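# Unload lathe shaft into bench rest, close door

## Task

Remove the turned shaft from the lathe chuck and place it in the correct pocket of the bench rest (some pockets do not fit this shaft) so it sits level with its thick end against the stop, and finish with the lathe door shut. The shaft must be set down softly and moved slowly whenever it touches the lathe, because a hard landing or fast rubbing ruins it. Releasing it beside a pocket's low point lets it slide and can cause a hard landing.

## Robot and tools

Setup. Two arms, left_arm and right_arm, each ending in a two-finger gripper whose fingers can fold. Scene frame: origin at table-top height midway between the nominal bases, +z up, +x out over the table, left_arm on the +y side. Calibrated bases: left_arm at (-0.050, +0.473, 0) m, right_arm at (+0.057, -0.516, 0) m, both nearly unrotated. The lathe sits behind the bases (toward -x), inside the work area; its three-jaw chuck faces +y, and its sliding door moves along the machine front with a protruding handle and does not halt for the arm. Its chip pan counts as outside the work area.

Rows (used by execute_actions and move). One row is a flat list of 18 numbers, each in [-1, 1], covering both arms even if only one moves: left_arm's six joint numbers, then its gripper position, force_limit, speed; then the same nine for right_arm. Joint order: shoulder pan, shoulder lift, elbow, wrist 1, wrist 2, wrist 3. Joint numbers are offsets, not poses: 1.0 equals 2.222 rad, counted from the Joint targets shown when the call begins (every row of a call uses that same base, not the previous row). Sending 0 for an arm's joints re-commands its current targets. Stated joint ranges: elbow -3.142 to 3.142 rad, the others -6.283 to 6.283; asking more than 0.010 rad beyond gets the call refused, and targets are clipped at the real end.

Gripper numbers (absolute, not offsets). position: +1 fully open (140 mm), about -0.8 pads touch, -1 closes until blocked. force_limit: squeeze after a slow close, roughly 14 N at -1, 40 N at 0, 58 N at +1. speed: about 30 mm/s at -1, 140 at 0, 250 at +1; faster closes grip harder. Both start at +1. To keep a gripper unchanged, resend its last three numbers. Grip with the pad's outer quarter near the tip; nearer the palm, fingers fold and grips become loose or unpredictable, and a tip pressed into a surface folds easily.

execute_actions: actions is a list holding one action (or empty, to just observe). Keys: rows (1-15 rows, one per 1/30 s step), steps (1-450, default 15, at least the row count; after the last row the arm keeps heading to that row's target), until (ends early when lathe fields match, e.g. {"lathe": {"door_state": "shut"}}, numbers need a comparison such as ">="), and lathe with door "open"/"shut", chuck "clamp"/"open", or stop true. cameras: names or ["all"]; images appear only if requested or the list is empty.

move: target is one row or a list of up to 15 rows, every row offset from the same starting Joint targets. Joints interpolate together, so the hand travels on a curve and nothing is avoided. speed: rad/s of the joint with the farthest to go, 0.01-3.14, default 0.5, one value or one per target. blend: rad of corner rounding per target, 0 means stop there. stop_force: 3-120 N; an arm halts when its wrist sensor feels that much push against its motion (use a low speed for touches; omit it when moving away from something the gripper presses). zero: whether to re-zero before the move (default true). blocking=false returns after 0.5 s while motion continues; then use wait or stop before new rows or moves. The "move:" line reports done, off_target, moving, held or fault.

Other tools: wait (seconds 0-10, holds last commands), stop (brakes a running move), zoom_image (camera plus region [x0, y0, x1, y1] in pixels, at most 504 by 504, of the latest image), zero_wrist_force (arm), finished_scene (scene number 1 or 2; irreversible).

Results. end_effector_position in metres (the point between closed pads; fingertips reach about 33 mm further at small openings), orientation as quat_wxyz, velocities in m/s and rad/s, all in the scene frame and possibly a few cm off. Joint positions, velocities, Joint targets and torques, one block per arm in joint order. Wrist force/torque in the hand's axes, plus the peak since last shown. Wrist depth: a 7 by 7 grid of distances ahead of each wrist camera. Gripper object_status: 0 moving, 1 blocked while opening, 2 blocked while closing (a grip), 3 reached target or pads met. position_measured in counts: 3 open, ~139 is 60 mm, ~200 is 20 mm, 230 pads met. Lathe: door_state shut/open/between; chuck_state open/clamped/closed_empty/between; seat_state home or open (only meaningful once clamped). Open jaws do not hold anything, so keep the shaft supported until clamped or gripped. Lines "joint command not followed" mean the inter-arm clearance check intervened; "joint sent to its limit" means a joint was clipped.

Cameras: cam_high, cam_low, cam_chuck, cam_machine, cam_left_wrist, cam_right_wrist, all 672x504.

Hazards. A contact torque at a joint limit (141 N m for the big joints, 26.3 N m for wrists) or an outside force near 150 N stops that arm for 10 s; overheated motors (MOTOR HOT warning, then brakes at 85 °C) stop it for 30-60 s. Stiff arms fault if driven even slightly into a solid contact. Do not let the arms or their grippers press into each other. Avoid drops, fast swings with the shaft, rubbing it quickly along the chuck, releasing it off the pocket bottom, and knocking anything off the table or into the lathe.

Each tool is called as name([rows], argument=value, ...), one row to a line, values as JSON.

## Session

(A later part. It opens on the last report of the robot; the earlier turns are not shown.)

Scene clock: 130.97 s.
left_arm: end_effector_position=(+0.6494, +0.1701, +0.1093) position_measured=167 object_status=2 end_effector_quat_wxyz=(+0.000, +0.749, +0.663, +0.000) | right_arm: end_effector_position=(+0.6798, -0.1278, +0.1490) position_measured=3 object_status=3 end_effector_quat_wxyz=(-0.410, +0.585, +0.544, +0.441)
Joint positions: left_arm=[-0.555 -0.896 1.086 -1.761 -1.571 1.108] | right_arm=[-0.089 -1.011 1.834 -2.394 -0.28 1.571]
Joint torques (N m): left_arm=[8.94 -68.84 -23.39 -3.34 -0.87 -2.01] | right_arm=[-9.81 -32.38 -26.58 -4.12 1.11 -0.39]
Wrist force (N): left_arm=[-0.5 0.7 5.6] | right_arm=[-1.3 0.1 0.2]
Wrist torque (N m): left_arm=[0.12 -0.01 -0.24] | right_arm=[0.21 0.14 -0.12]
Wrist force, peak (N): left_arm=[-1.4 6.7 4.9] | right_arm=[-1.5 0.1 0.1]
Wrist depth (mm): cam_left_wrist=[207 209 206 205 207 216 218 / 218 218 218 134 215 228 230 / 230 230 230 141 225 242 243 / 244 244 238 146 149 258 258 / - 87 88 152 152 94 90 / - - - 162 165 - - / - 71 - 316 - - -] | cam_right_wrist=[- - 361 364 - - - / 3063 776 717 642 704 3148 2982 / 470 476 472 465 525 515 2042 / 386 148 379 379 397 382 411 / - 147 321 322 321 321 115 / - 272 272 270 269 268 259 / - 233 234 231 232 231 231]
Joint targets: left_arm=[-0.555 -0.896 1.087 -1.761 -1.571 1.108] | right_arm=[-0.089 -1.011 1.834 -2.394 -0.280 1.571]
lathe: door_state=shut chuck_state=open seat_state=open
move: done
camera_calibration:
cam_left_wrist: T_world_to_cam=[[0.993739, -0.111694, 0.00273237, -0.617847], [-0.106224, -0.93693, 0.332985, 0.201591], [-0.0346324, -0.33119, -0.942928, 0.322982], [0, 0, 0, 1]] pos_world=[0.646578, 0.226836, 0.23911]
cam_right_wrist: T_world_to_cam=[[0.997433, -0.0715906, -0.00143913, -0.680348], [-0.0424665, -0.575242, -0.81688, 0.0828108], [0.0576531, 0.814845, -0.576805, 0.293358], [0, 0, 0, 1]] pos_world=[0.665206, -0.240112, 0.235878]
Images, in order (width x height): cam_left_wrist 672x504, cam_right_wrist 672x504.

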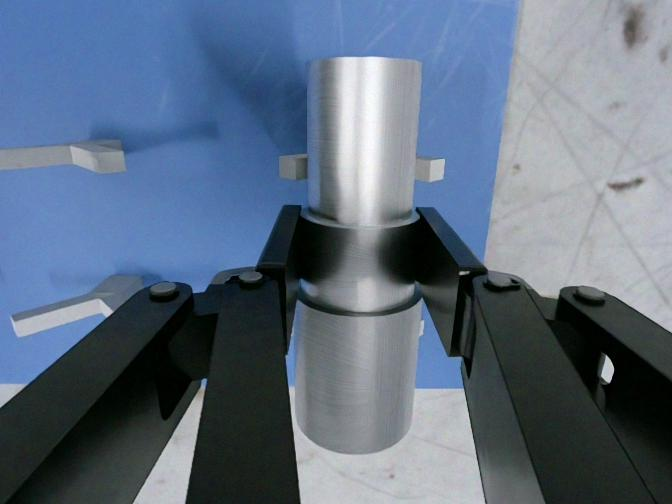

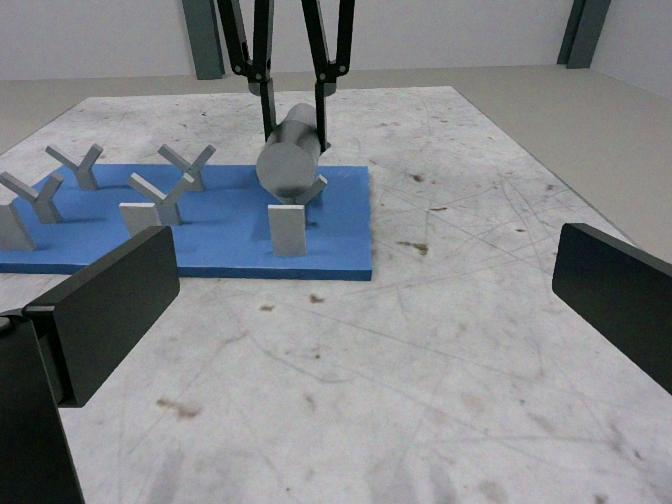

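move(target=[-0.00392,0.0038,-0.00643,0.00262,0,-0.00392,-0.98,1,-1,0,0,0,0,0,0,1,1,1], speed=0.02, stop_force=3, cameras=["cam_right_wrist","cam_left_wrist","cam_low","cam_high"])

zoom_image(camera="cam_right_wrist", region=[240, 100, 350, 220])

zoom_image(camera="cam_left_wrist", region=[260, 60, 460, 250])

zoom_image(camera="cam_low", region=[310, 140, 410, 230])

zoom_image(camera="cam_high", region=[360, 240, 450, 300])

Scene clock: 139.30 s.
left_arm: end_effector_position=(+0.6494, +0.1622, +0.1092) position_measured=167 object_status=2 end_effector_quat_wxyz=(+0.000, +0.749, +0.663, +0.000) | right_arm: end_effector_position=(+0.6798, -0.1278, +0.1490) position_measured=3 object_status=3 end_effector_quat_wxyz=(-0.410, +0.585, +0.544, +0.441)
Joint positions: left_arm=[-0.564 -0.888 1.072 -1.756 -1.571 1.099] | right_arm=[-0.089 -1.011 1.834 -2.394 -0.28 1.571]
Joint torques (N m): left_arm=[10 -72.76 -18.44 -6.73 -0.93 1.8] | right_arm=[-9.73 -33.11 -27.59 -4.1 1.07 -0.46]
Wrist force (N): left_arm=[-0.2 0.9 5.7] | right_arm=[-1.3 0.1 0.0]
Wrist torque (N m): left_arm=[0.15 -0.06 -0.07] | right_arm=[0.21 0.13 -0.12]
Wrist force, peak (N): left_arm=[-0.1 1.0 6.2] | right_arm=[-1.5 0.3 0.1]
Wrist depth (mm): cam_left_wrist=[207 208 206 204 207 216 217 / 215 218 218 134 214 227 230 / 230 230 230 141 228 243 243 / 241 241 238 147 149 257 258 / - 87 88 152 151 94 90 / - - - 161 165 - - / - 71 - 316 - - -] | cam_right_wrist=[- 3908 350 340 4444 - - / 3022 782 708 691 768 2698 2698 / 464 473 467 471 517 519 2024 / 384 147 379 381 396 378 135 / - 137 322 321 319 319 115 / - 272 270 270 269 269 259 / - 233 234 232 232 231 230]
Joint targets: left_arm=[-0.564 -0.888 1.072 -1.756 -1.571 1.099] | right_arm=[-0.089 -1.011 1.834 -2.394 -0.280 1.571]
lathe: door_state=shut chuck_state=open seat_state=open
move: done
camera_calibration:
cam_left_wrist: T_world_to_cam=[[0.993742, -0.11166, 0.00282579, -0.618761], [-0.106224, -0.936933, 0.332975, 0.194226], [-0.0345325, -0.331192, -0.942931, 0.320208], [0, 0, 0, 1]] pos_world=[0.646578, 0.218936, 0.23901]
cam_right_wrist: T_world_to_cam=[[0.997433, -0.0715906, -0.00143913, -0.680348], [-0.0424665, -0.575242, -0.81688, 0.0828108], [0.0576531, 0.814845, -0.576805, 0.293358], [0, 0, 0, 1]] pos_world=[0.665206, -0.240112, 0.235878]
Images, in order (width x height): cam_high 672x504, cam_low 672x504, cam_left_wrist 672x504, cam_right_wrist 672x504.

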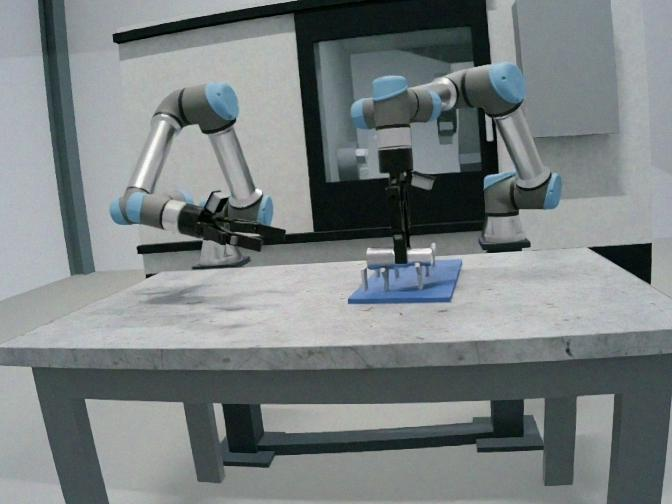

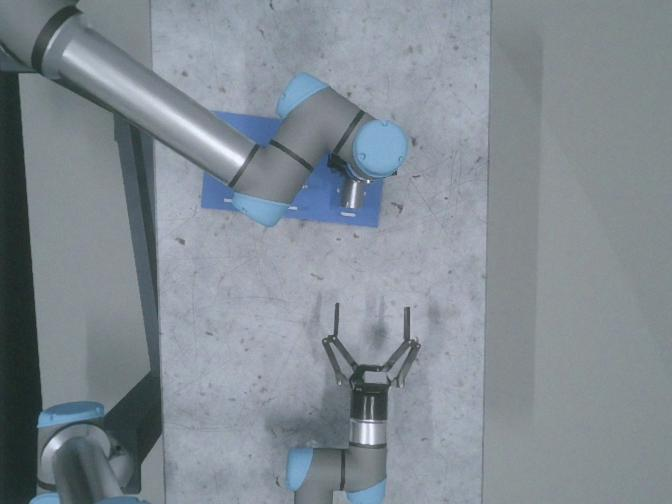

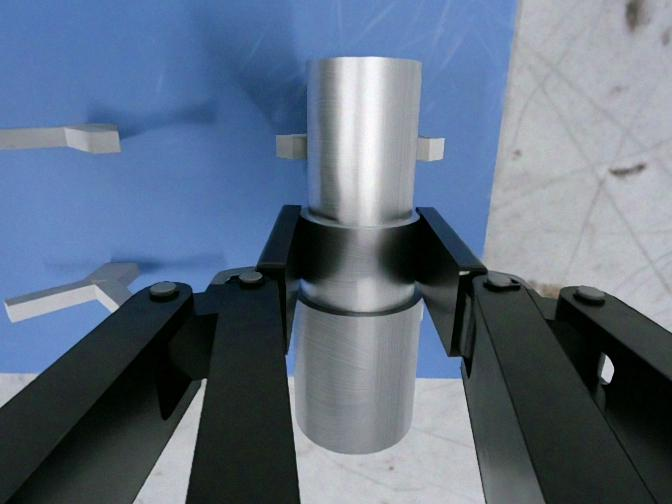

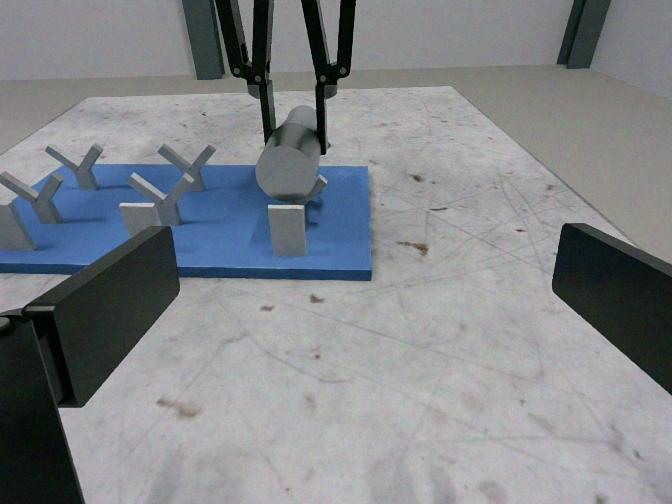

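Scaled by 4.200 from the camera's 672x504 image, which has a finer 960x720 frame.

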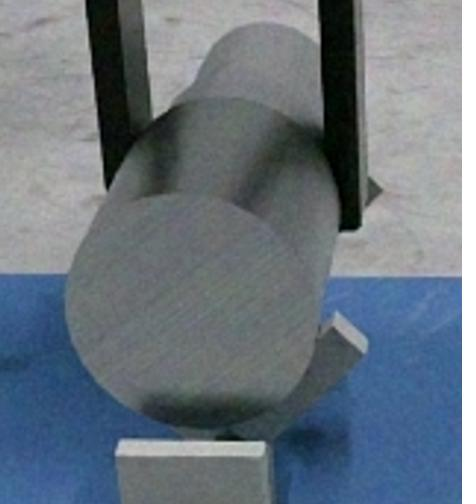

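Scaled by 2.520 from the camera's 672x504 image, which has a finer 960x720 frame.

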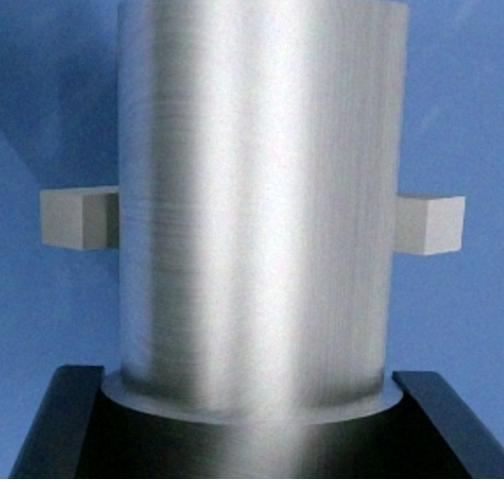

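Scaled by 5.040 from the camera's 672x504 image, which has a finer 960x720 frame.

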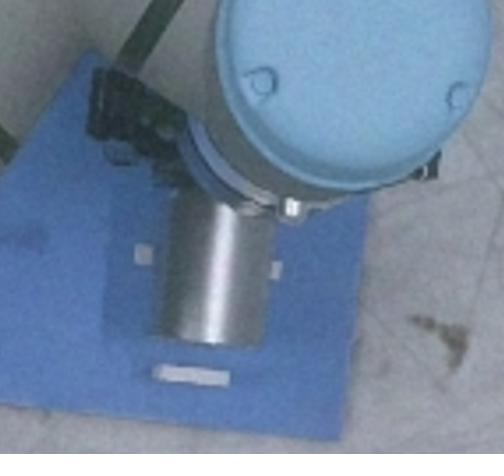

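Scaled by 5.600 from the camera's 672x504 image, which has a finer 960x720 frame.

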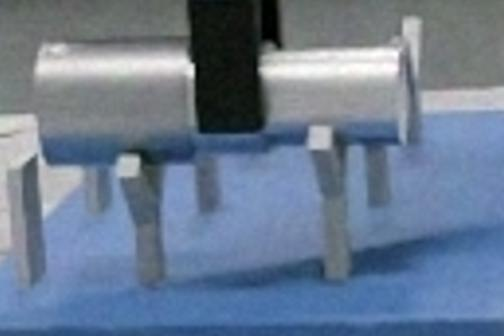

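move(target=[0,0.00142,0.00465,-0.00607,0,0,-0.98,1,-1,0,0,0,0,0,0,1,1,1], speed=0.01, stop_force=3)

Scene clock: 144.03 s.
left_arm: end_effector_position=(+0.6495, +0.1622, +0.1043) position_measured=167 object_status=2 end_effector_quat_wxyz=(+0.000, +0.749, +0.663, +0.000) | right_arm: end_effector_position=(+0.6798, -0.1278, +0.1490) position_measured=3 object_status=3 end_effector_quat_wxyz=(-0.410, +0.585, +0.544, +0.441)
Joint positions: left_arm=[-0.564 -0.885 1.08 -1.766 -1.571 1.099] | right_arm=[-0.089 -1.011 1.834 -2.394 -0.28 1.571]
Joint torques (N m): left_arm=[9.37 -59.01 -31.07 -0.29 -0.97 1.71] | right_arm=[-8.89 -34.5 -27.03 -4.14 1.01 -0.47]
Wrist force (N): left_arm=[-0.4 3.4 3.1] | right_arm=[-1.2 0.1 0.1]
Wrist torque (N m): left_arm=[0.11 0.04 0.02] | right_arm=[0.20 0.11 -0.12]
Wrist force, peak (N): left_arm=[-0.3 0.8 6.1] | right_arm=[-1.6 0.0 0.2]
Wrist depth (mm): cam_left_wrist=[204 202 202 200 203 211 214 / 210 213 214 134 209 223 225 / 225 225 226 141 223 238 238 / 239 239 233 147 149 253 253 / - 87 88 152 151 94 90 / - - - 162 165 - - / - 71 - 308 309 - -] | cam_right_wrist=[3434 - 352 342 - - - / 2869 784 711 706 758 2764 3022 / 476 479 467 466 523 520 1954 / 385 148 384 378 420 377 434 / - 148 322 323 320 318 115 / - 271 272 268 270 270 258 / - 233 233 232 232 231 232]
Joint targets: left_arm=[-0.564 -0.885 1.080 -1.766 -1.571 1.099] | right_arm=[-0.089 -1.011 1.834 -2.394 -0.280 1.571]
lathe: door_state=shut chuck_state=open seat_state=open
move: contact (left_arm)

move(target=[0.00083,0.00243,-0.00545,0.00302,0,0.00083,-0.98,1,-1,0,0,0,0,0,0,1,1,1], speed=0.02)

move(target=[0,0.00118,0.00387,-0.00505,0,0,-0.98,1,-1,0,0,0,0,0,0,1,1,1], speed=0.01, stop_force=3)

Scene clock: 146.37 s.
left_arm: end_effector_position=(+0.6519, +0.1622, +0.1055) position_measured=167 object_status=2 end_effector_quat_wxyz=(+0.000, +0.749, +0.663, +0.000) | right_arm: end_effector_position=(+0.6798, -0.1278, +0.1490) position_measured=3 object_status=3 end_effector_quat_wxyz=(-0.410, +0.585, +0.544, +0.441)
Joint positions: left_arm=[-0.562 -0.88 1.068 -1.759 -1.571 1.101] | right_arm=[-0.089 -1.011 1.834 -2.394 -0.28 1.571]
Joint torques (N m): left_arm=[14.45 -48.49 -27.2 -9.99 3.96 2.59] | right_arm=[-10.13 -33.99 -28.28 -3.97 0.94 -0.47]
Wrist force (N): left_arm=[-2.3 -20.6 -1.3] | right_arm=[-1.3 0.1 0.0]
Wrist torque (N m): left_arm=[0.99 0.10 -1.03] | right_arm=[0.21 0.14 -0.12]
Wrist force, peak (N): left_arm=[-2.1 -21.0 -1.8] | right_arm=[-1.6 0.2 0.1]
Wrist depth (mm): cam_left_wrist=[205 203 203 201 203 214 214 / 212 215 215 134 212 224 225 / 226 227 226 140 224 239 239 / 237 241 235 147 150 253 253 / - 87 88 152 151 94 89 / - - - 162 165 - - / - 71 - 311 - - -] | cam_right_wrist=[- - 346 356 - - - / 3063 779 695 649 753 2698 2667 / 469 477 473 466 525 523 2079 / 388 148 383 382 397 377 438 / - 148 324 322 321 319 115 / - 271 270 271 271 268 259 / - 234 233 233 232 232 233]
Joint targets: left_arm=[-0.562 -0.880 1.068 -1.760 -1.571 1.101] | right_arm=[-0.089 -1.011 1.834 -2.394 -0.280 1.571]
lathe: door_state=shut chuck_state=open seat_state=open
move: done

Scene clock: 147.20 s.
left_arm: end_effector_position=(+0.6519, +0.1622, +0.1054) position_measured=167 object_status=2 end_effector_quat_wxyz=(+0.000, +0.749, +0.663, +0.000) | right_arm: end_effector_position=(+0.6798, -0.1278, +0.1490) position_measured=3 object_status=3 end_effector_quat_wxyz=(-0.410, +0.585, +0.544, +0.441)
Joint positions: left_arm=[-0.562 -0.88 1.068 -1.76 -1.571 1.101] | right_arm=[-0.089 -1.011 1.834 -2.394 -0.28 1.571]
Joint torques (N m): left_arm=[14.81 -49.63 -35.92 -7.46 2.77 2.35] | right_arm=[-9.21 -33.5 -26.73 -3.97 1.01 -0.5]
Wrist force (N): left_arm=[-2.8 -20.2 -3.7] | right_arm=[-1.4 0.1 -0.1]
Wrist torque (N m): left_arm=[0.97 0.18 -0.99] | right_arm=[0.22 0.17 -0.12]
Wrist force, peak (N): left_arm=[-2.1 -24.4 -9.3] | right_arm=[-1.4 0.1 -0.1]
Wrist depth (mm): cam_left_wrist=[203 203 203 201 203 214 214 / 212 214 214 134 212 223 226 / 227 226 227 140 224 239 239 / 237 240 234 147 150 253 253 / - 87 88 152 151 94 89 / - - - 162 165 - - / - 71 - 311 - - -] | cam_right_wrist=[- - 352 350 - - - / 2636 708 713 708 758 2906 3022 / 481 474 473 471 521 522 2006 / 387 148 380 378 397 378 410 / - 147 324 324 319 321 115 / - 271 271 269 269 269 259 / - 234 233 232 232 231 231]
Joint targets: left_arm=[-0.562 -0.880 1.068 -1.760 -1.571 1.101] | right_arm=[-0.089 -1.011 1.834 -2.394 -0.280 1.571]
lathe: door_state=shut chuck_state=open seat_state=open
move: contact (left_arm); left_arm: the wrist 1 is farthest, 0.012 rad from its target

move(target=[-0.00747,0.00167,-0.00788,0.01524,0.01596,-0.0077,-0.98,1,-1,0,0,0,0,0,0,1,1,1], speed=0.03, cameras=["cam_right_wrist","cam_left_wrist","cam_high"])

zoom_image(camera="cam_right_wrist", region=[240, 100, 350, 220])

zoom_image(camera="cam_high", region=[360, 240, 450, 300])

zoom_image(camera="cam_left_wrist", region=[260, 60, 460, 250])

Scene clock: 155.53 s.
left_arm: end_effector_position=(+0.6496, +0.1620, +0.1080) position_measured=167 object_status=2 end_effector_quat_wxyz=(-0.014, +0.749, +0.663, +0.015) | right_arm: end_effector_position=(+0.6798, -0.1278, +0.1490) position_measured=3 object_status=3 end_effector_quat_wxyz=(-0.410, +0.585, +0.544, +0.441)
Joint positions: left_arm=[-0.579 -0.876 1.051 -1.725 -1.535 1.084] | right_arm=[-0.089 -1.011 1.834 -2.394 -0.28 1.571]
Joint torques (N m): left_arm=[5.19 -48.93 -22.67 -5.51 -1.16 0.12] | right_arm=[-9.54 -33.01 -26.86 -3.93 1 -0.42]
Wrist force (N): left_arm=[-0.7 0.6 5.7] | right_arm=[-1.2 0.0 0.1]
Wrist torque (N m): left_arm=[0.11 -0.02 -0.08] | right_arm=[0.19 0.13 -0.13]
Wrist force, peak (N): left_arm=[-2.7 -20.9 -3.9] | right_arm=[-1.5 0.1 0.2]
Wrist depth (mm): cam_left_wrist=[208 208 209 207 208 218 219 / 216 218 219 134 217 229 231 / 229 229 229 141 228 243 243 / 239 242 236 147 150 255 254 / - 87 88 152 138 94 90 / - - - 162 165 - - / - 71 - 303 303 - -] | cam_right_wrist=[- - 349 350 - - - / 3105 774 657 700 761 3238 2906 / 473 472 461 468 519 517 2667 / 387 148 379 380 396 375 433 / - 148 322 322 319 317 116 / - 271 270 271 270 268 258 / - 233 232 232 232 231 230]
Joint targets: left_arm=[-0.579 -0.876 1.051 -1.726 -1.535 1.084] | right_arm=[-0.089 -1.011 1.834 -2.394 -0.280 1.571]
lathe: door_state=shut chuck_state=open seat_state=open
move: done
camera_calibration:
cam_left_wrist: T_world_to_cam=[[0.993741, -0.111698, 0.00180989, -0.618846], [-0.10729, -0.949756, 0.294027, 0.201392], [-0.0311233, -0.292381, -0.955795, 0.311915], [0, 0, 0, 1]] pos_world=[0.646287, 0.213347, 0.240032]
cam_right_wrist: T_world_to_cam=[[0.997433, -0.0715906, -0.00143913, -0.680348], [-0.0424665, -0.575242, -0.81688, 0.0828108], [0.0576531, 0.814845, -0.576805, 0.293358], [0, 0, 0, 1]] pos_world=[0.665206, -0.240112, 0.235878]
Images, in order (width x height): cam_high 672x504, cam_left_wrist 672x504, cam_right_wrist 672x504.

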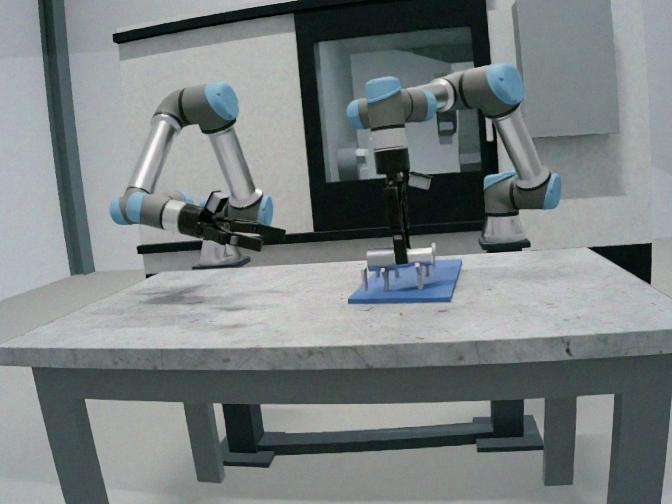

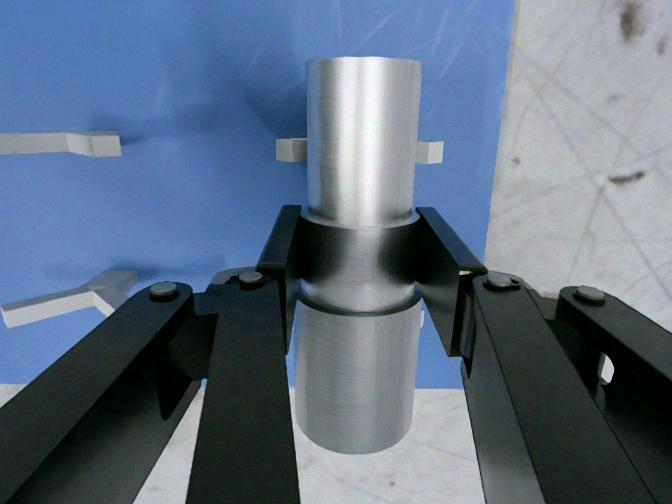

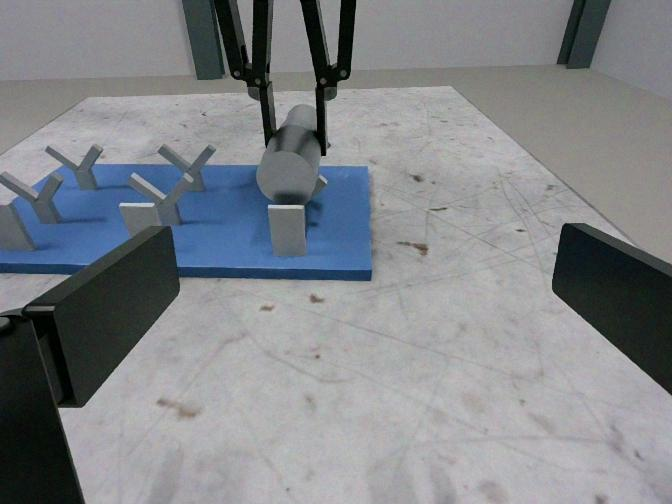

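Scaled by 4.200 from the camera's 672x504 image, which has a finer 960x720 frame.

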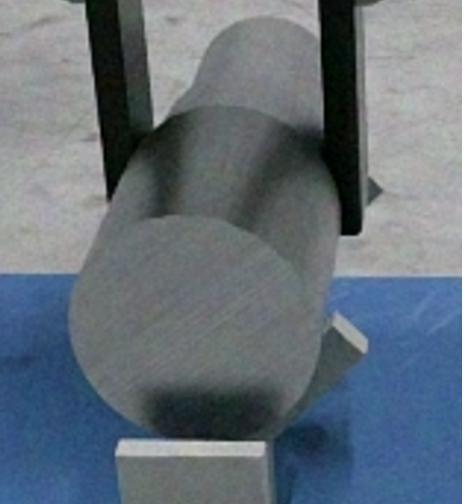

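Scaled by 5.600 from the camera's 672x504 image, which has a finer 960x720 frame.

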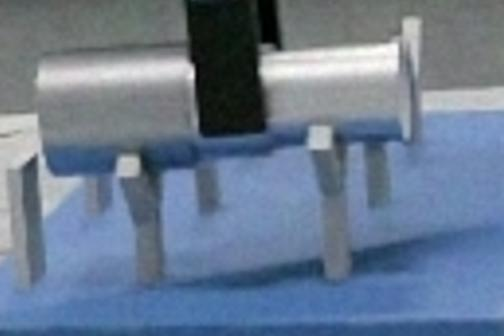

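Scaled by 2.520 from the camera's 672x504 image, which has a finer 960x720 frame.

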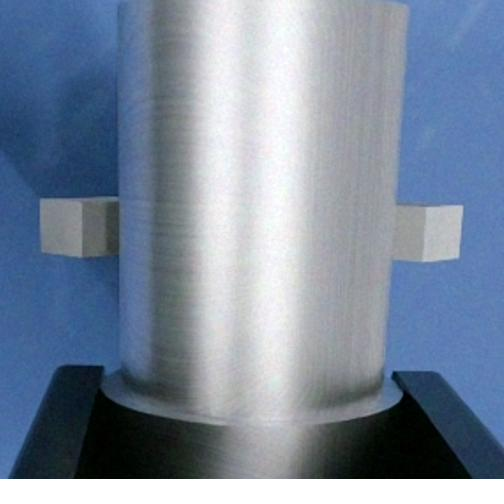

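move(target=[0,0.00165,0.00543,-0.00708,0,0,-0.98,1,-1,0,0,0,0,0,0,1,1,1], speed=0.01, stop_force=3)

Scene clock: 159.60 s.
left_arm: end_effector_position=(+0.6496, +0.1620, +0.1049) position_measured=167 object_status=2 end_effector_quat_wxyz=(-0.014, +0.749, +0.663, +0.015) | right_arm: end_effector_position=(+0.6798, -0.1278, +0.1490) position_measured=3 object_status=3 end_effector_quat_wxyz=(-0.410, +0.585, +0.544, +0.441)
Joint positions: left_arm=[-0.579 -0.875 1.056 -1.732 -1.535 1.084] | right_arm=[-0.089 -1.011 1.834 -2.394 -0.28 1.571]
Joint torques (N m): left_arm=[6.84 -58.21 -31.45 -1.34 -1.18 1.96] | right_arm=[-10.04 -34.36 -27.4 -4.18 0.91 -0.25]
Wrist force (N): left_arm=[0.1 -0.6 2.1] | right_arm=[-1.5 0.1 -0.1]
Wrist torque (N m): left_arm=[0.15 -0.17 -0.02] | right_arm=[0.21 0.16 -0.13]
Wrist force, peak (N): left_arm=[-0.8 0.8 6.2] | right_arm=[-1.6 0.1 0.0]
Wrist depth (mm): cam_left_wrist=[206 206 206 204 206 215 217 / 213 216 216 134 212 225 228 / 227 227 227 141 224 239 239 / 238 239 233 147 149 252 251 / - 87 88 152 138 94 90 / - - - 161 165 - - / - 71 - 299 300 - -] | cam_right_wrist=[- - 348 345 3908 - - / 683 771 700 704 756 3022 2833 / 474 473 464 466 520 519 2222 / 389 148 384 378 397 380 135 / - 148 325 324 321 320 115 / - 270 272 269 270 267 258 / - 234 233 232 231 231 230]
Joint targets: left_arm=[-0.579 -0.875 1.056 -1.732 -1.535 1.084] | right_arm=[-0.089 -1.011 1.834 -2.394 -0.280 1.571]
lathe: door_state=shut chuck_state=open seat_state=open
move: contact (left_arm)

move(target=[0.00495,-0.00333,0.00612,-0.00936,-0.01152,0.00513,-0.98,1,-1,0,0,0,0,0,0,1,1,1], speed=0.02)

Scene clock: 163.60 s.
left_arm: end_effector_position=(+0.6499, +0.1622, +0.1058) position_measured=167 object_status=2 end_effector_quat_wxyz=(-0.004, +0.749, +0.663, +0.004) | right_arm: end_effector_position=(+0.6798, -0.1278, +0.1490) position_measured=3 object_status=3 end_effector_quat_wxyz=(-0.410, +0.585, +0.544, +0.441)
Joint positions: left_arm=[-0.568 -0.882 1.07 -1.753 -1.561 1.095] | right_arm=[-0.089 -1.011 1.834 -2.394 -0.28 1.571]
Joint torques (N m): left_arm=[2.69 -68.14 -25.97 -4.89 0.72 1.07] | right_arm=[-9.4 -34.61 -27.22 -3.98 0.99 -0.45]
Wrist force (N): left_arm=[-0.3 0.7 5.9] | right_arm=[-1.3 0.1 -0.2]
Wrist torque (N m): left_arm=[0.13 -0.05 -0.24] | right_arm=[0.21 0.15 -0.13]
Wrist force, peak (N): left_arm=[-0.6 0.9 6.1] | right_arm=[-1.6 0.1 0.0]
Wrist depth (mm): cam_left_wrist=[204 204 204 202 204 215 216 / 212 215 215 134 213 225 228 / 227 227 227 141 225 240 239 / 237 240 235 147 149 254 254 / - 87 88 152 138 94 90 / - - - 162 164 - - / - 71 - 308 308 - -] | cam_right_wrist=[- 2605 352 336 - 3487 - / 2982 779 706 704 748 2437 2636 / 469 476 472 470 525 516 1843 / 384 148 384 378 397 380 433 / - 147 323 323 323 319 115 / - 271 271 271 268 270 260 / - 233 232 233 232 230 230]
Joint targets: left_arm=[-0.568 -0.882 1.070 -1.753 -1.561 1.095] | right_arm=[-0.089 -1.011 1.834 -2.394 -0.280 1.571]
lathe: door_state=shut chuck_state=open seat_state=open
move: done

move(target=[-0.0001,0.00051,0.00328,-0.00378,0,-0.0001,-0.98,1,-1,0,0,0,0,0,0,1,1,1], speed=0.01, stop_force=3)

Scene clock: 165.50 s.
left_arm: end_effector_position=(+0.6498, +0.1621, +0.1039) position_measured=167 object_status=2 end_effector_quat_wxyz=(-0.004, +0.749, +0.663, +0.004) | right_arm: end_effector_position=(+0.6798, -0.1278, +0.1490) position_measured=3 object_status=3 end_effector_quat_wxyz=(-0.410, +0.585, +0.544, +0.441)
Joint positions: left_arm=[-0.568 -0.881 1.074 -1.758 -1.561 1.095] | right_arm=[-0.089 -1.011 1.834 -2.394 -0.28 1.571]
Joint torques (N m): left_arm=[-5.7 -51.19 -31.21 -1.46 1 -1.43] | right_arm=[-9.49 -33.83 -27.65 -4.06 0.88 -0.34]
Wrist force (N): left_arm=[0.5 -0.9 1.5] | right_arm=[-1.2 0.0 0.1]
Wrist torque (N m): left_arm=[0.07 -0.01 -0.24] | right_arm=[0.19 0.14 -0.12]
Wrist force, peak (N): left_arm=[-0.5 0.7 6.1] | right_arm=[-1.5 0.3 0.1]
Wrist depth (mm): cam_left_wrist=[204 203 203 201 203 212 214 / 211 213 213 134 211 223 225 / 225 224 225 141 223 238 238 / 238 238 234 146 149 252 252 / - 87 88 152 138 94 89 / - - - 162 165 - - / - 71 - 305 306 - -] | cam_right_wrist=[- - 352 354 3541 - - / 3105 779 717 704 748 2798 2798 / 466 473 462 463 521 523 2267 / 387 148 382 376 397 380 143 / - 147 324 321 321 319 115 / - 270 271 270 268 268 260 / - 233 233 232 232 232 231]
Joint targets: left_arm=[-0.568 -0.881 1.074 -1.758 -1.561 1.095] | right_arm=[-0.089 -1.011 1.834 -2.394 -0.280 1.571]
lathe: door_state=shut chuck_state=open seat_state=open
move: contact (left_arm)

move(target=[-0.00485,0.00282,-0.00504,0.00222,0,-0.00485,-0.98,1,-1,0,0,0,0,0,0,1,1,1], speed=0.01, stop_force=4, cameras=["cam_right_wrist","cam_left_wrist","cam_high","cam_low"])

zoom_image(camera="cam_right_wrist", region=[240, 100, 350, 220])

zoom_image(camera="cam_high", region=[360, 240, 450, 300])

zoom_image(camera="cam_low", region=[310, 140, 410, 230])

Scene clock: 169.27 s.
left_arm: end_effector_position=(+0.6484, +0.1533, +0.1041) position_measured=167 object_status=2 end_effector_quat_wxyz=(-0.004, +0.749, +0.663, +0.004) | right_arm: end_effector_position=(+0.6798, -0.1278, +0.1490) position_measured=3 object_status=3 end_effector_quat_wxyz=(-0.410, +0.585, +0.544, +0.441)
Joint positions: left_arm=[-0.579 -0.875 1.062 -1.753 -1.561 1.084] | right_arm=[-0.089 -1.011 1.834 -2.394 -0.28 1.571]
Joint torques (N m): left_arm=[9.31 -67.42 -18.46 -5.37 -1.62 1.67] | right_arm=[-9.54 -35.13 -27.25 -4.19 0.98 -0.36]
Wrist force (N): left_arm=[-0.1 1.8 4.8] | right_arm=[-1.1 0.3 0.1]
Wrist torque (N m): left_arm=[0.12 0.02 -0.02] | right_arm=[0.24 0.09 -0.12]
Wrist force, peak (N): left_arm=[-0.5 1.1 6.2] | right_arm=[-1.6 0.1 0.1]
Wrist depth (mm): cam_left_wrist=[204 203 203 201 203 212 214 / 209 213 213 134 209 222 225 / 225 225 225 141 224 238 238 / 232 236 233 147 149 252 252 / - 87 88 152 138 94 90 / - - - 162 165 - - / - 71 - 306 306 - -] | cam_right_wrist=[- - 344 344 - - - / 2906 795 704 695 756 - 2944 / 464 474 463 468 517 521 2006 / 383 148 382 379 398 378 134 / - 147 324 322 320 322 116 / - 272 270 270 271 267 257 / - 232 232 232 232 231 230]
Joint targets: left_arm=[-0.579 -0.875 1.062 -1.753 -1.561 1.084] | right_arm=[-0.089 -1.011 1.834 -2.394 -0.280 1.571]
lathe: door_state=shut chuck_state=open seat_state=open
move: done
camera_calibration:
cam_left_wrist: T_world_to_cam=[[0.993739, -0.111702, 0.00241722, -0.61862], [-0.106515, -0.94062, 0.322317, 0.189234], [-0.0337297, -0.320556, -0.946629, 0.310619], [0, 0, 0, 1]] pos_world=[0.64538, 0.208467, 0.234543]
cam_right_wrist: T_world_to_cam=[[0.997433, -0.0715906, -0.00143913, -0.680348], [-0.0424665, -0.575242, -0.81688, 0.0828108], [0.0576531, 0.814845, -0.576805, 0.293358], [0, 0, 0, 1]] pos_world=[0.665206, -0.240112, 0.235878]
Images, in order (width x height): cam_high 672x504, cam_low 672x504, cam_left_wrist 672x504, cam_right_wrist 672x504.

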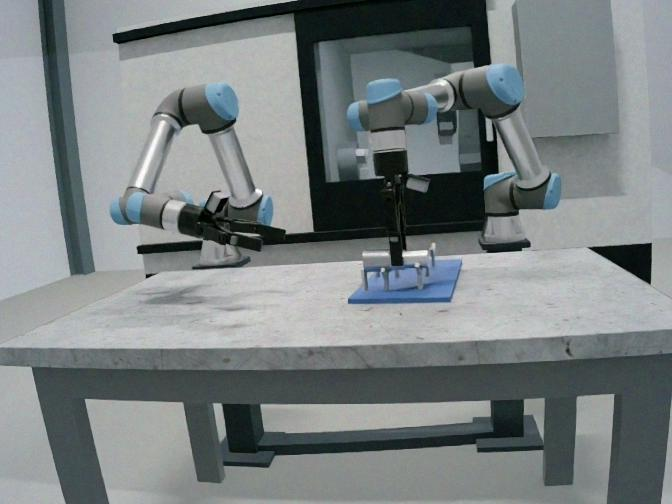

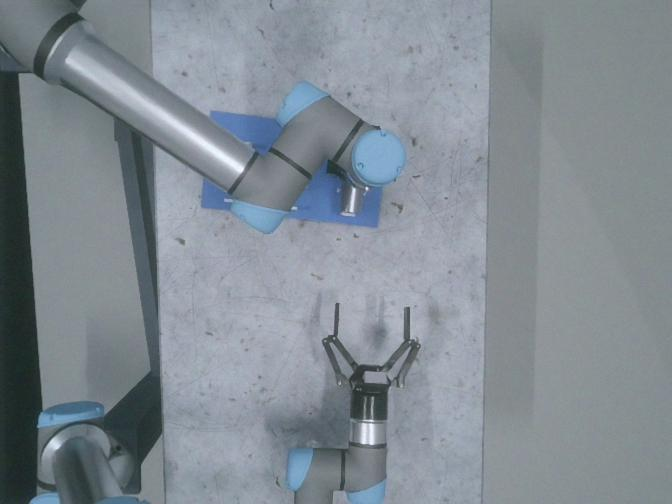

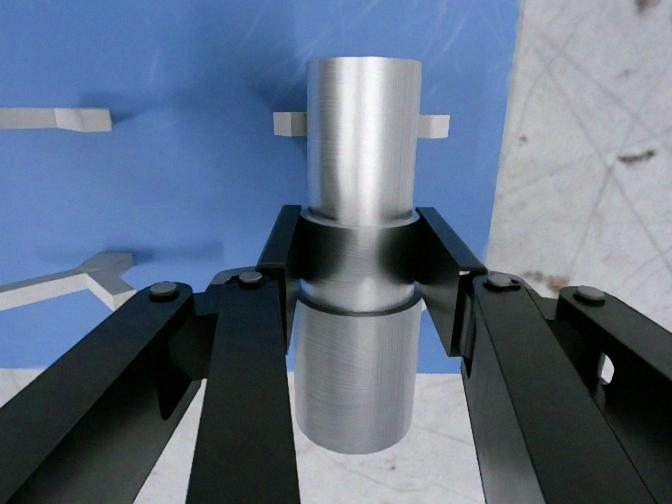

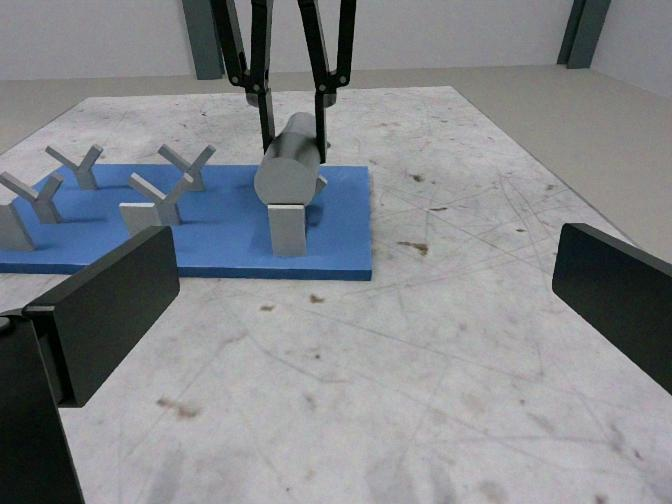

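Scaled by 4.200 from the camera's 672x504 image, which has a finer 960x720 frame.

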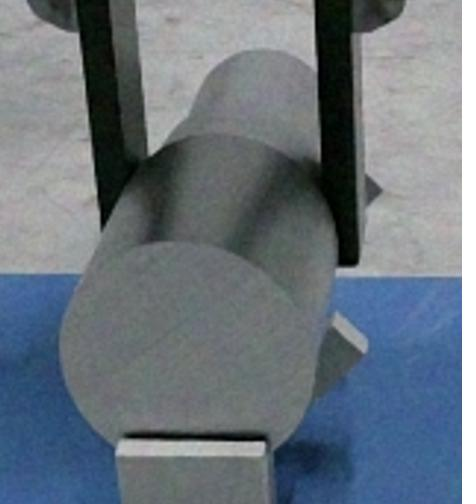

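Scaled by 5.600 from the camera's 672x504 image, which has a finer 960x720 frame.

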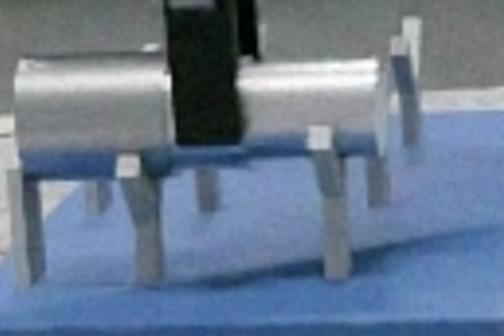

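Scaled by 5.040 from the camera's 672x504 image, which has a finer 960x720 frame.

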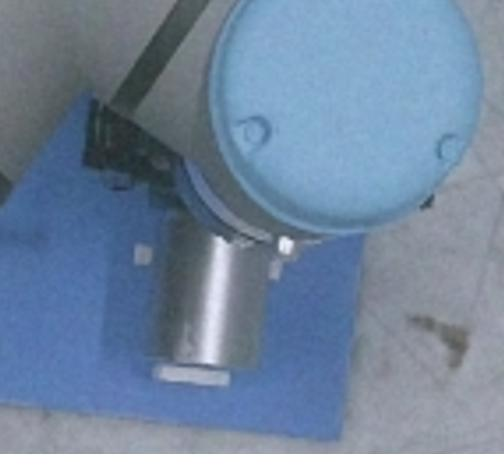

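move(target=[-0.00205,0.00171,-0.00288,0.00117,0,-0.00205,-0.98,1,-1,0,0,0,0,0,0,1,1,1], speed=0.01, stop_force=3)

Scene clock: 171.90 s.
left_arm: end_effector_position=(+0.6482, +0.1512, +0.1041) position_measured=167 object_status=2 end_effector_quat_wxyz=(-0.004, +0.749, +0.663, +0.004) | right_arm: end_effector_position=(+0.6798, -0.1278, +0.1490) position_measured=3 object_status=3 end_effector_quat_wxyz=(-0.410, +0.585, +0.544, +0.441)
Joint positions: left_arm=[-0.581 -0.873 1.059 -1.752 -1.561 1.082] | right_arm=[-0.089 -1.011 1.834 -2.394 -0.28 1.571]
Joint torques (N m): left_arm=[7.31 -72.15 -19.54 -6.88 -2.24 1.91] | right_arm=[-9.22 -34.62 -26.81 -4.01 0.88 -0.46]
Wrist force (N): left_arm=[2.6 0.6 5.3] | right_arm=[-1.4 0.1 0.2]
Wrist torque (N m): left_arm=[0.12 -0.02 -0.04] | right_arm=[0.21 0.16 -0.13]
Wrist force, peak (N): left_arm=[6.8 1.1 4.1] | right_arm=[-1.5 0.2 0.0]
Wrist depth (mm): cam_left_wrist=[204 203 203 201 203 212 214 / 209 213 213 134 209 223 226 / 225 225 225 141 223 237 238 / 233 235 233 147 149 251 252 / - 87 88 152 138 94 89 / - - - 161 165 - - / - 71 - 306 306 - -] | cam_right_wrist=[3842 3976 344 342 3148 - - / 3063 779 649 706 824 2798 2833 / 466 505 461 469 525 492 2024 / 385 148 380 383 396 377 433 / - 147 323 320 322 321 116 / - 273 271 269 268 269 260 / - 233 233 234 233 231 231]
Joint targets: left_arm=[-0.581 -0.873 1.059 -1.751 -1.561 1.082] | right_arm=[-0.089 -1.011 1.834 -2.394 -0.280 1.571]
lathe: door_state=shut chuck_state=open seat_state=open
move: contact (left_arm)

move(target=[0,0.0008,0.00262,-0.00342,0,0,-0.98,1,-1,0,0,0,0,0,0,1,1,1], speed=0.006, stop_force=4)

speed must be a number from 0.01 to 3.14 (rad/s); nothing of the call was run

move(target=[0,0.0008,0.00262,-0.00342,0,0,-0.98,1,-1,0,0,0,0,0,0,1,1,1], speed=0.01, stop_force=4, cameras=["cam_right_wrist","cam_left_wrist","cam_high","cam_low"])

zoom_image(camera="cam_right_wrist", region=[240, 100, 350, 220])

zoom_image(camera="cam_high", region=[360, 240, 450, 300])

Scene clock: 174.13 s.
left_arm: end_effector_position=(+0.6483, +0.1512, +0.1038) position_measured=167 object_status=2 end_effector_quat_wxyz=(-0.003, +0.749, +0.663, +0.004) | right_arm: end_effector_position=(+0.6798, -0.1278, +0.1490) position_measured=3 object_status=3 end_effector_quat_wxyz=(-0.410, +0.585, +0.544, +0.441)
Joint positions: left_arm=[-0.581 -0.873 1.06 -1.753 -1.561 1.082] | right_arm=[-0.089 -1.011 1.834 -2.394 -0.28 1.571]
Joint torques (N m): left_arm=[7.33 -59.81 -31.32 -1.09 -1.98 1.87] | right_arm=[-8.99 -35.02 -26.58 -4.28 1.01 -0.37]
Wrist force (N): left_arm=[3.0 1.4 0.7] | right_arm=[-1.1 0.1 0.1]
Wrist torque (N m): left_arm=[0.10 0.02 0.03] | right_arm=[0.21 0.11 -0.12]
Wrist force, peak (N): left_arm=[3.6 -2.1 -6.0] | right_arm=[-1.5 0.1 0.2]
Wrist depth (mm): cam_left_wrist=[204 203 203 201 202 212 214 / 209 213 213 134 209 223 225 / 225 225 225 140 223 237 238 / 233 235 233 146 149 252 252 / - 87 88 152 138 94 90 / - - - 162 165 - - / - 71 - 306 306 - -] | cam_right_wrist=[- - 341 345 6296 3778 - / 771 787 717 693 711 2869 2764 / 476 472 460 468 527 517 2179 / 385 148 380 381 398 377 433 / - 148 322 321 321 319 115 / - 270 271 271 268 269 259 / - 233 233 233 231 231 229]
Joint targets: left_arm=[-0.581 -0.873 1.060 -1.753 -1.561 1.082] | right_arm=[-0.089 -1.011 1.834 -2.394 -0.280 1.571]
lathe: door_state=shut chuck_state=open seat_state=open
move: contact (left_arm)
camera_calibration:
cam_left_wrist: T_world_to_cam=[[0.993745, -0.11163, 0.00295432, -0.61889], [-0.106611, -0.940525, 0.322563, 0.187422], [-0.0332292, -0.320861, -0.946543, 0.30941], [0, 0, 0, 1]] pos_world=[0.645282, 0.206466, 0.234243]
cam_right_wrist: T_world_to_cam=[[0.997433, -0.0715906, -0.00143913, -0.680348], [-0.0424665, -0.575242, -0.81688, 0.0828108], [0.0576531, 0.814845, -0.576805, 0.293358], [0, 0, 0, 1]] pos_world=[0.665206, -0.240112, 0.235878]
Images, in order (width x height): cam_high 672x504, cam_low 672x504, cam_left_wrist 672x504, cam_right_wrist 672x504.

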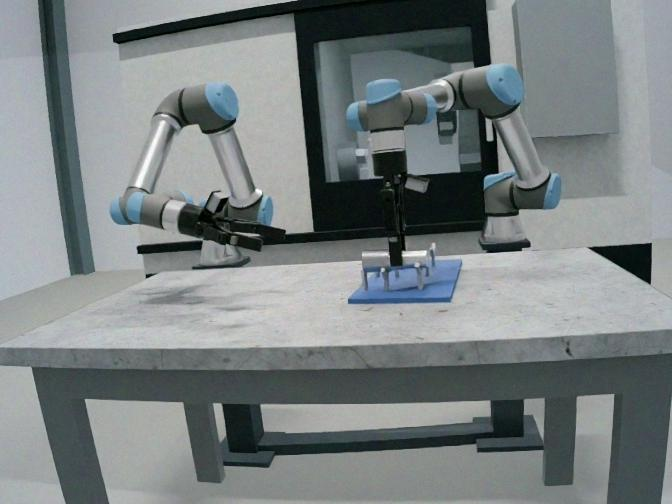

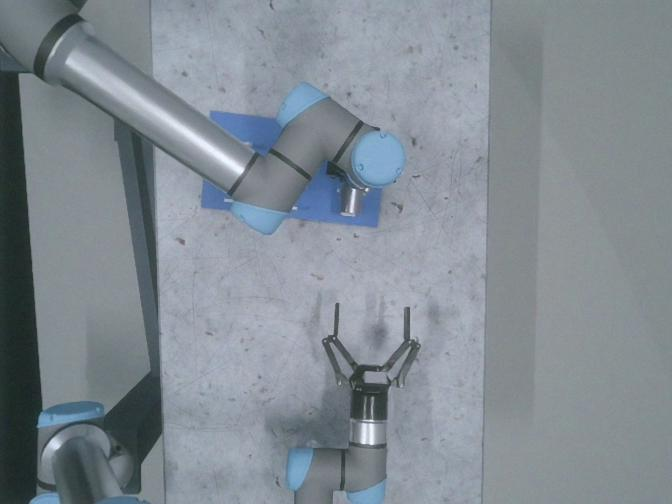

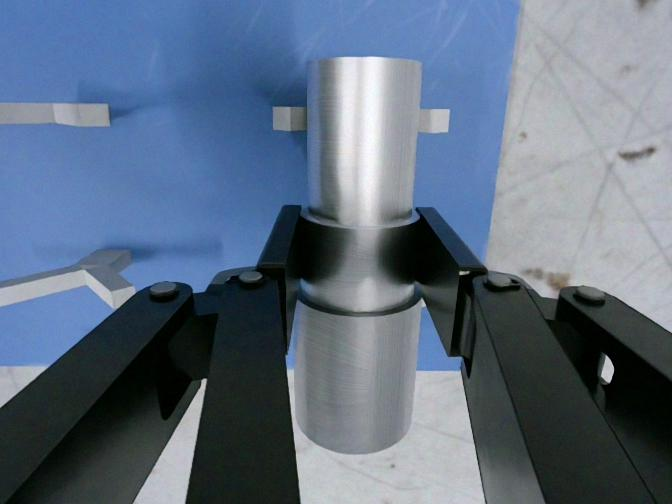

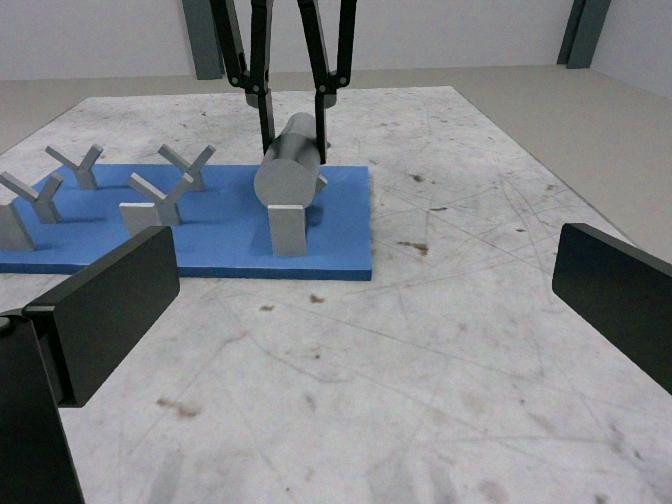

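Scaled by 4.200 from the camera's 672x504 image, which has a finer 960x720 frame.

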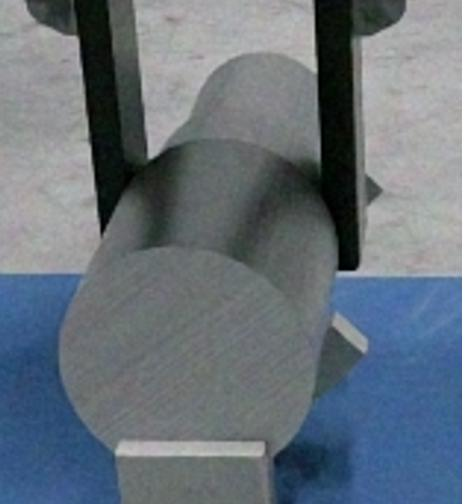

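Scaled by 5.600 from the camera's 672x504 image, which has a finer 960x720 frame.

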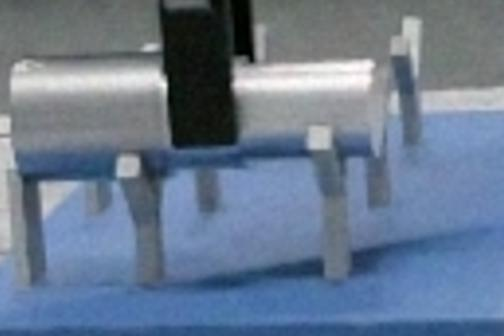

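execute_actions([
  {"rows":[[0,0,0,0,0,0,0.15,-1,-1,0,0,0,0,0,0,1,1,1]],"steps":50},
], cameras=["cam_right_wrist","cam_left_wrist","cam_high"])

zoom_image(camera="cam_right_wrist", region=[240, 100, 350, 220])

zoom_image(camera="cam_high", region=[360, 240, 450, 300])

Scene clock: 177.17 s.
left_arm: end_effector_position=(+0.6483, +0.1512, +0.1038) position_measured=110 object_status=3 end_effector_quat_wxyz=(-0.003, +0.749, +0.663, +0.004) | right_arm: end_effector_position=(+0.6798, -0.1278, +0.1490) position_measured=3 object_status=3 end_effector_quat_wxyz=(-0.410, +0.585, +0.544, +0.441)
Joint positions: left_arm=[-0.581 -0.873 1.06 -1.753 -1.561 1.082] | right_arm=[-0.089 -1.011 1.834 -2.394 -0.28 1.571]
Joint torques (N m): left_arm=[5.11 -67.1 -18.82 -5.88 1.14 1.85] | right_arm=[-9.73 -35.22 -27.56 -4.05 1 -0.43]
Wrist force (N): left_arm=[-0.3 0.9 -0.5] | right_arm=[-1.2 0.2 0.0]
Wrist torque (N m): left_arm=[0.17 -0.13 -0.09] | right_arm=[0.23 0.12 -0.12]
Wrist force, peak (N): left_arm=[2.7 2.3 4.2] | right_arm=[-1.5 0.2 0.0]
Wrist depth (mm): cam_left_wrist=[204 203 202 201 203 211 214 / 208 212 213 134 209 223 226 / 224 225 225 141 223 238 238 / 232 232 161 147 154 246 251 / - 81 247 152 247 109 90 / - - 285 162 281 - - / - - 304 305 306 - -] | cam_right_wrist=[- - 341 341 3778 - - / 2982 717 704 683 761 2906 2798 / 465 477 442 466 523 514 2222 / 385 137 380 380 396 382 412 / - 136 324 324 321 321 115 / - 270 269 269 268 269 258 / - 233 233 231 232 231 230]
Joint targets: left_arm=[-0.581 -0.873 1.060 -1.753 -1.561 1.082] | right_arm=[-0.089 -1.011 1.834 -2.394 -0.280 1.571]
lathe: door_state=shut chuck_state=open seat_state=open
camera_calibration:
cam_left_wrist: T_world_to_cam=[[0.993745, -0.11163, 0.00295432, -0.61889], [-0.106611, -0.940525, 0.322563, 0.187422], [-0.0332292, -0.320861, -0.946543, 0.30941], [0, 0, 0, 1]] pos_world=[0.645282, 0.206466, 0.234243]
cam_right_wrist: T_world_to_cam=[[0.997433, -0.0715906, -0.00143913, -0.680348], [-0.0424665, -0.575242, -0.81688, 0.0828108], [0.0576531, 0.814845, -0.576805, 0.293358], [0, 0, 0, 1]] pos_world=[0.665206, -0.240112, 0.235878]
Images, in order (width x height): cam_high 672x504, cam_left_wrist 672x504, cam_right_wrist 672x504.

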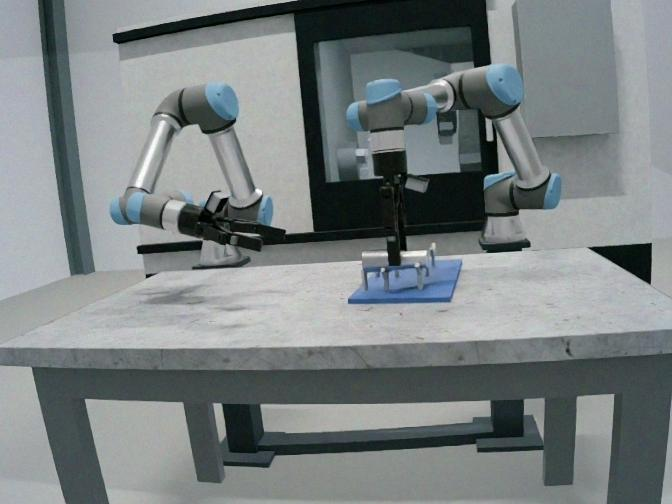

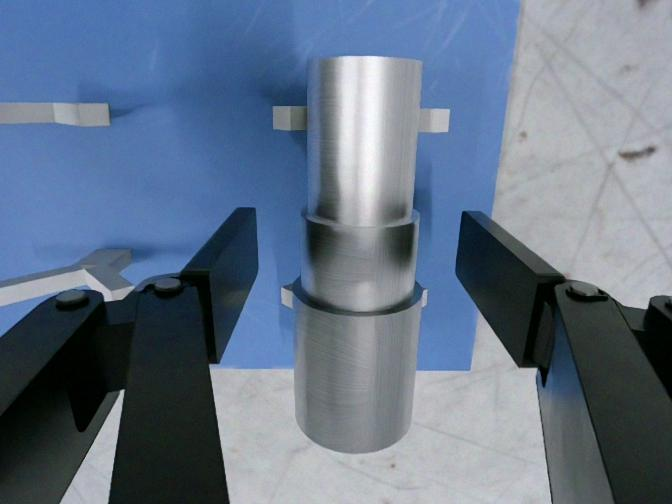

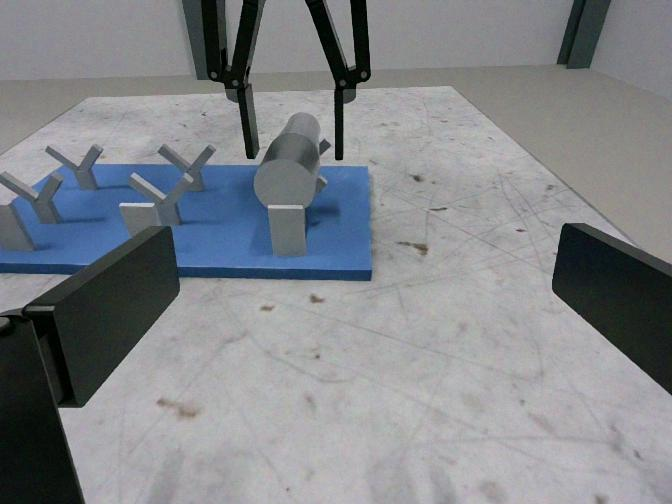

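Scaled by 4.200 from the camera's 672x504 image, which has a finer 960x720 frame.

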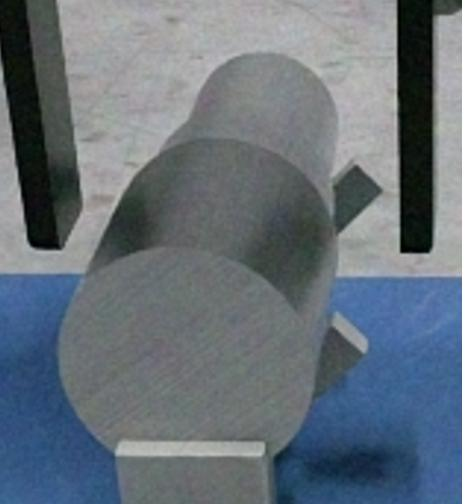

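Scaled by 5.600 from the camera's 672x504 image, which has a finer 960x720 frame.

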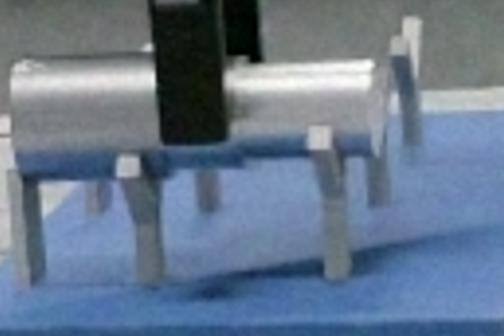

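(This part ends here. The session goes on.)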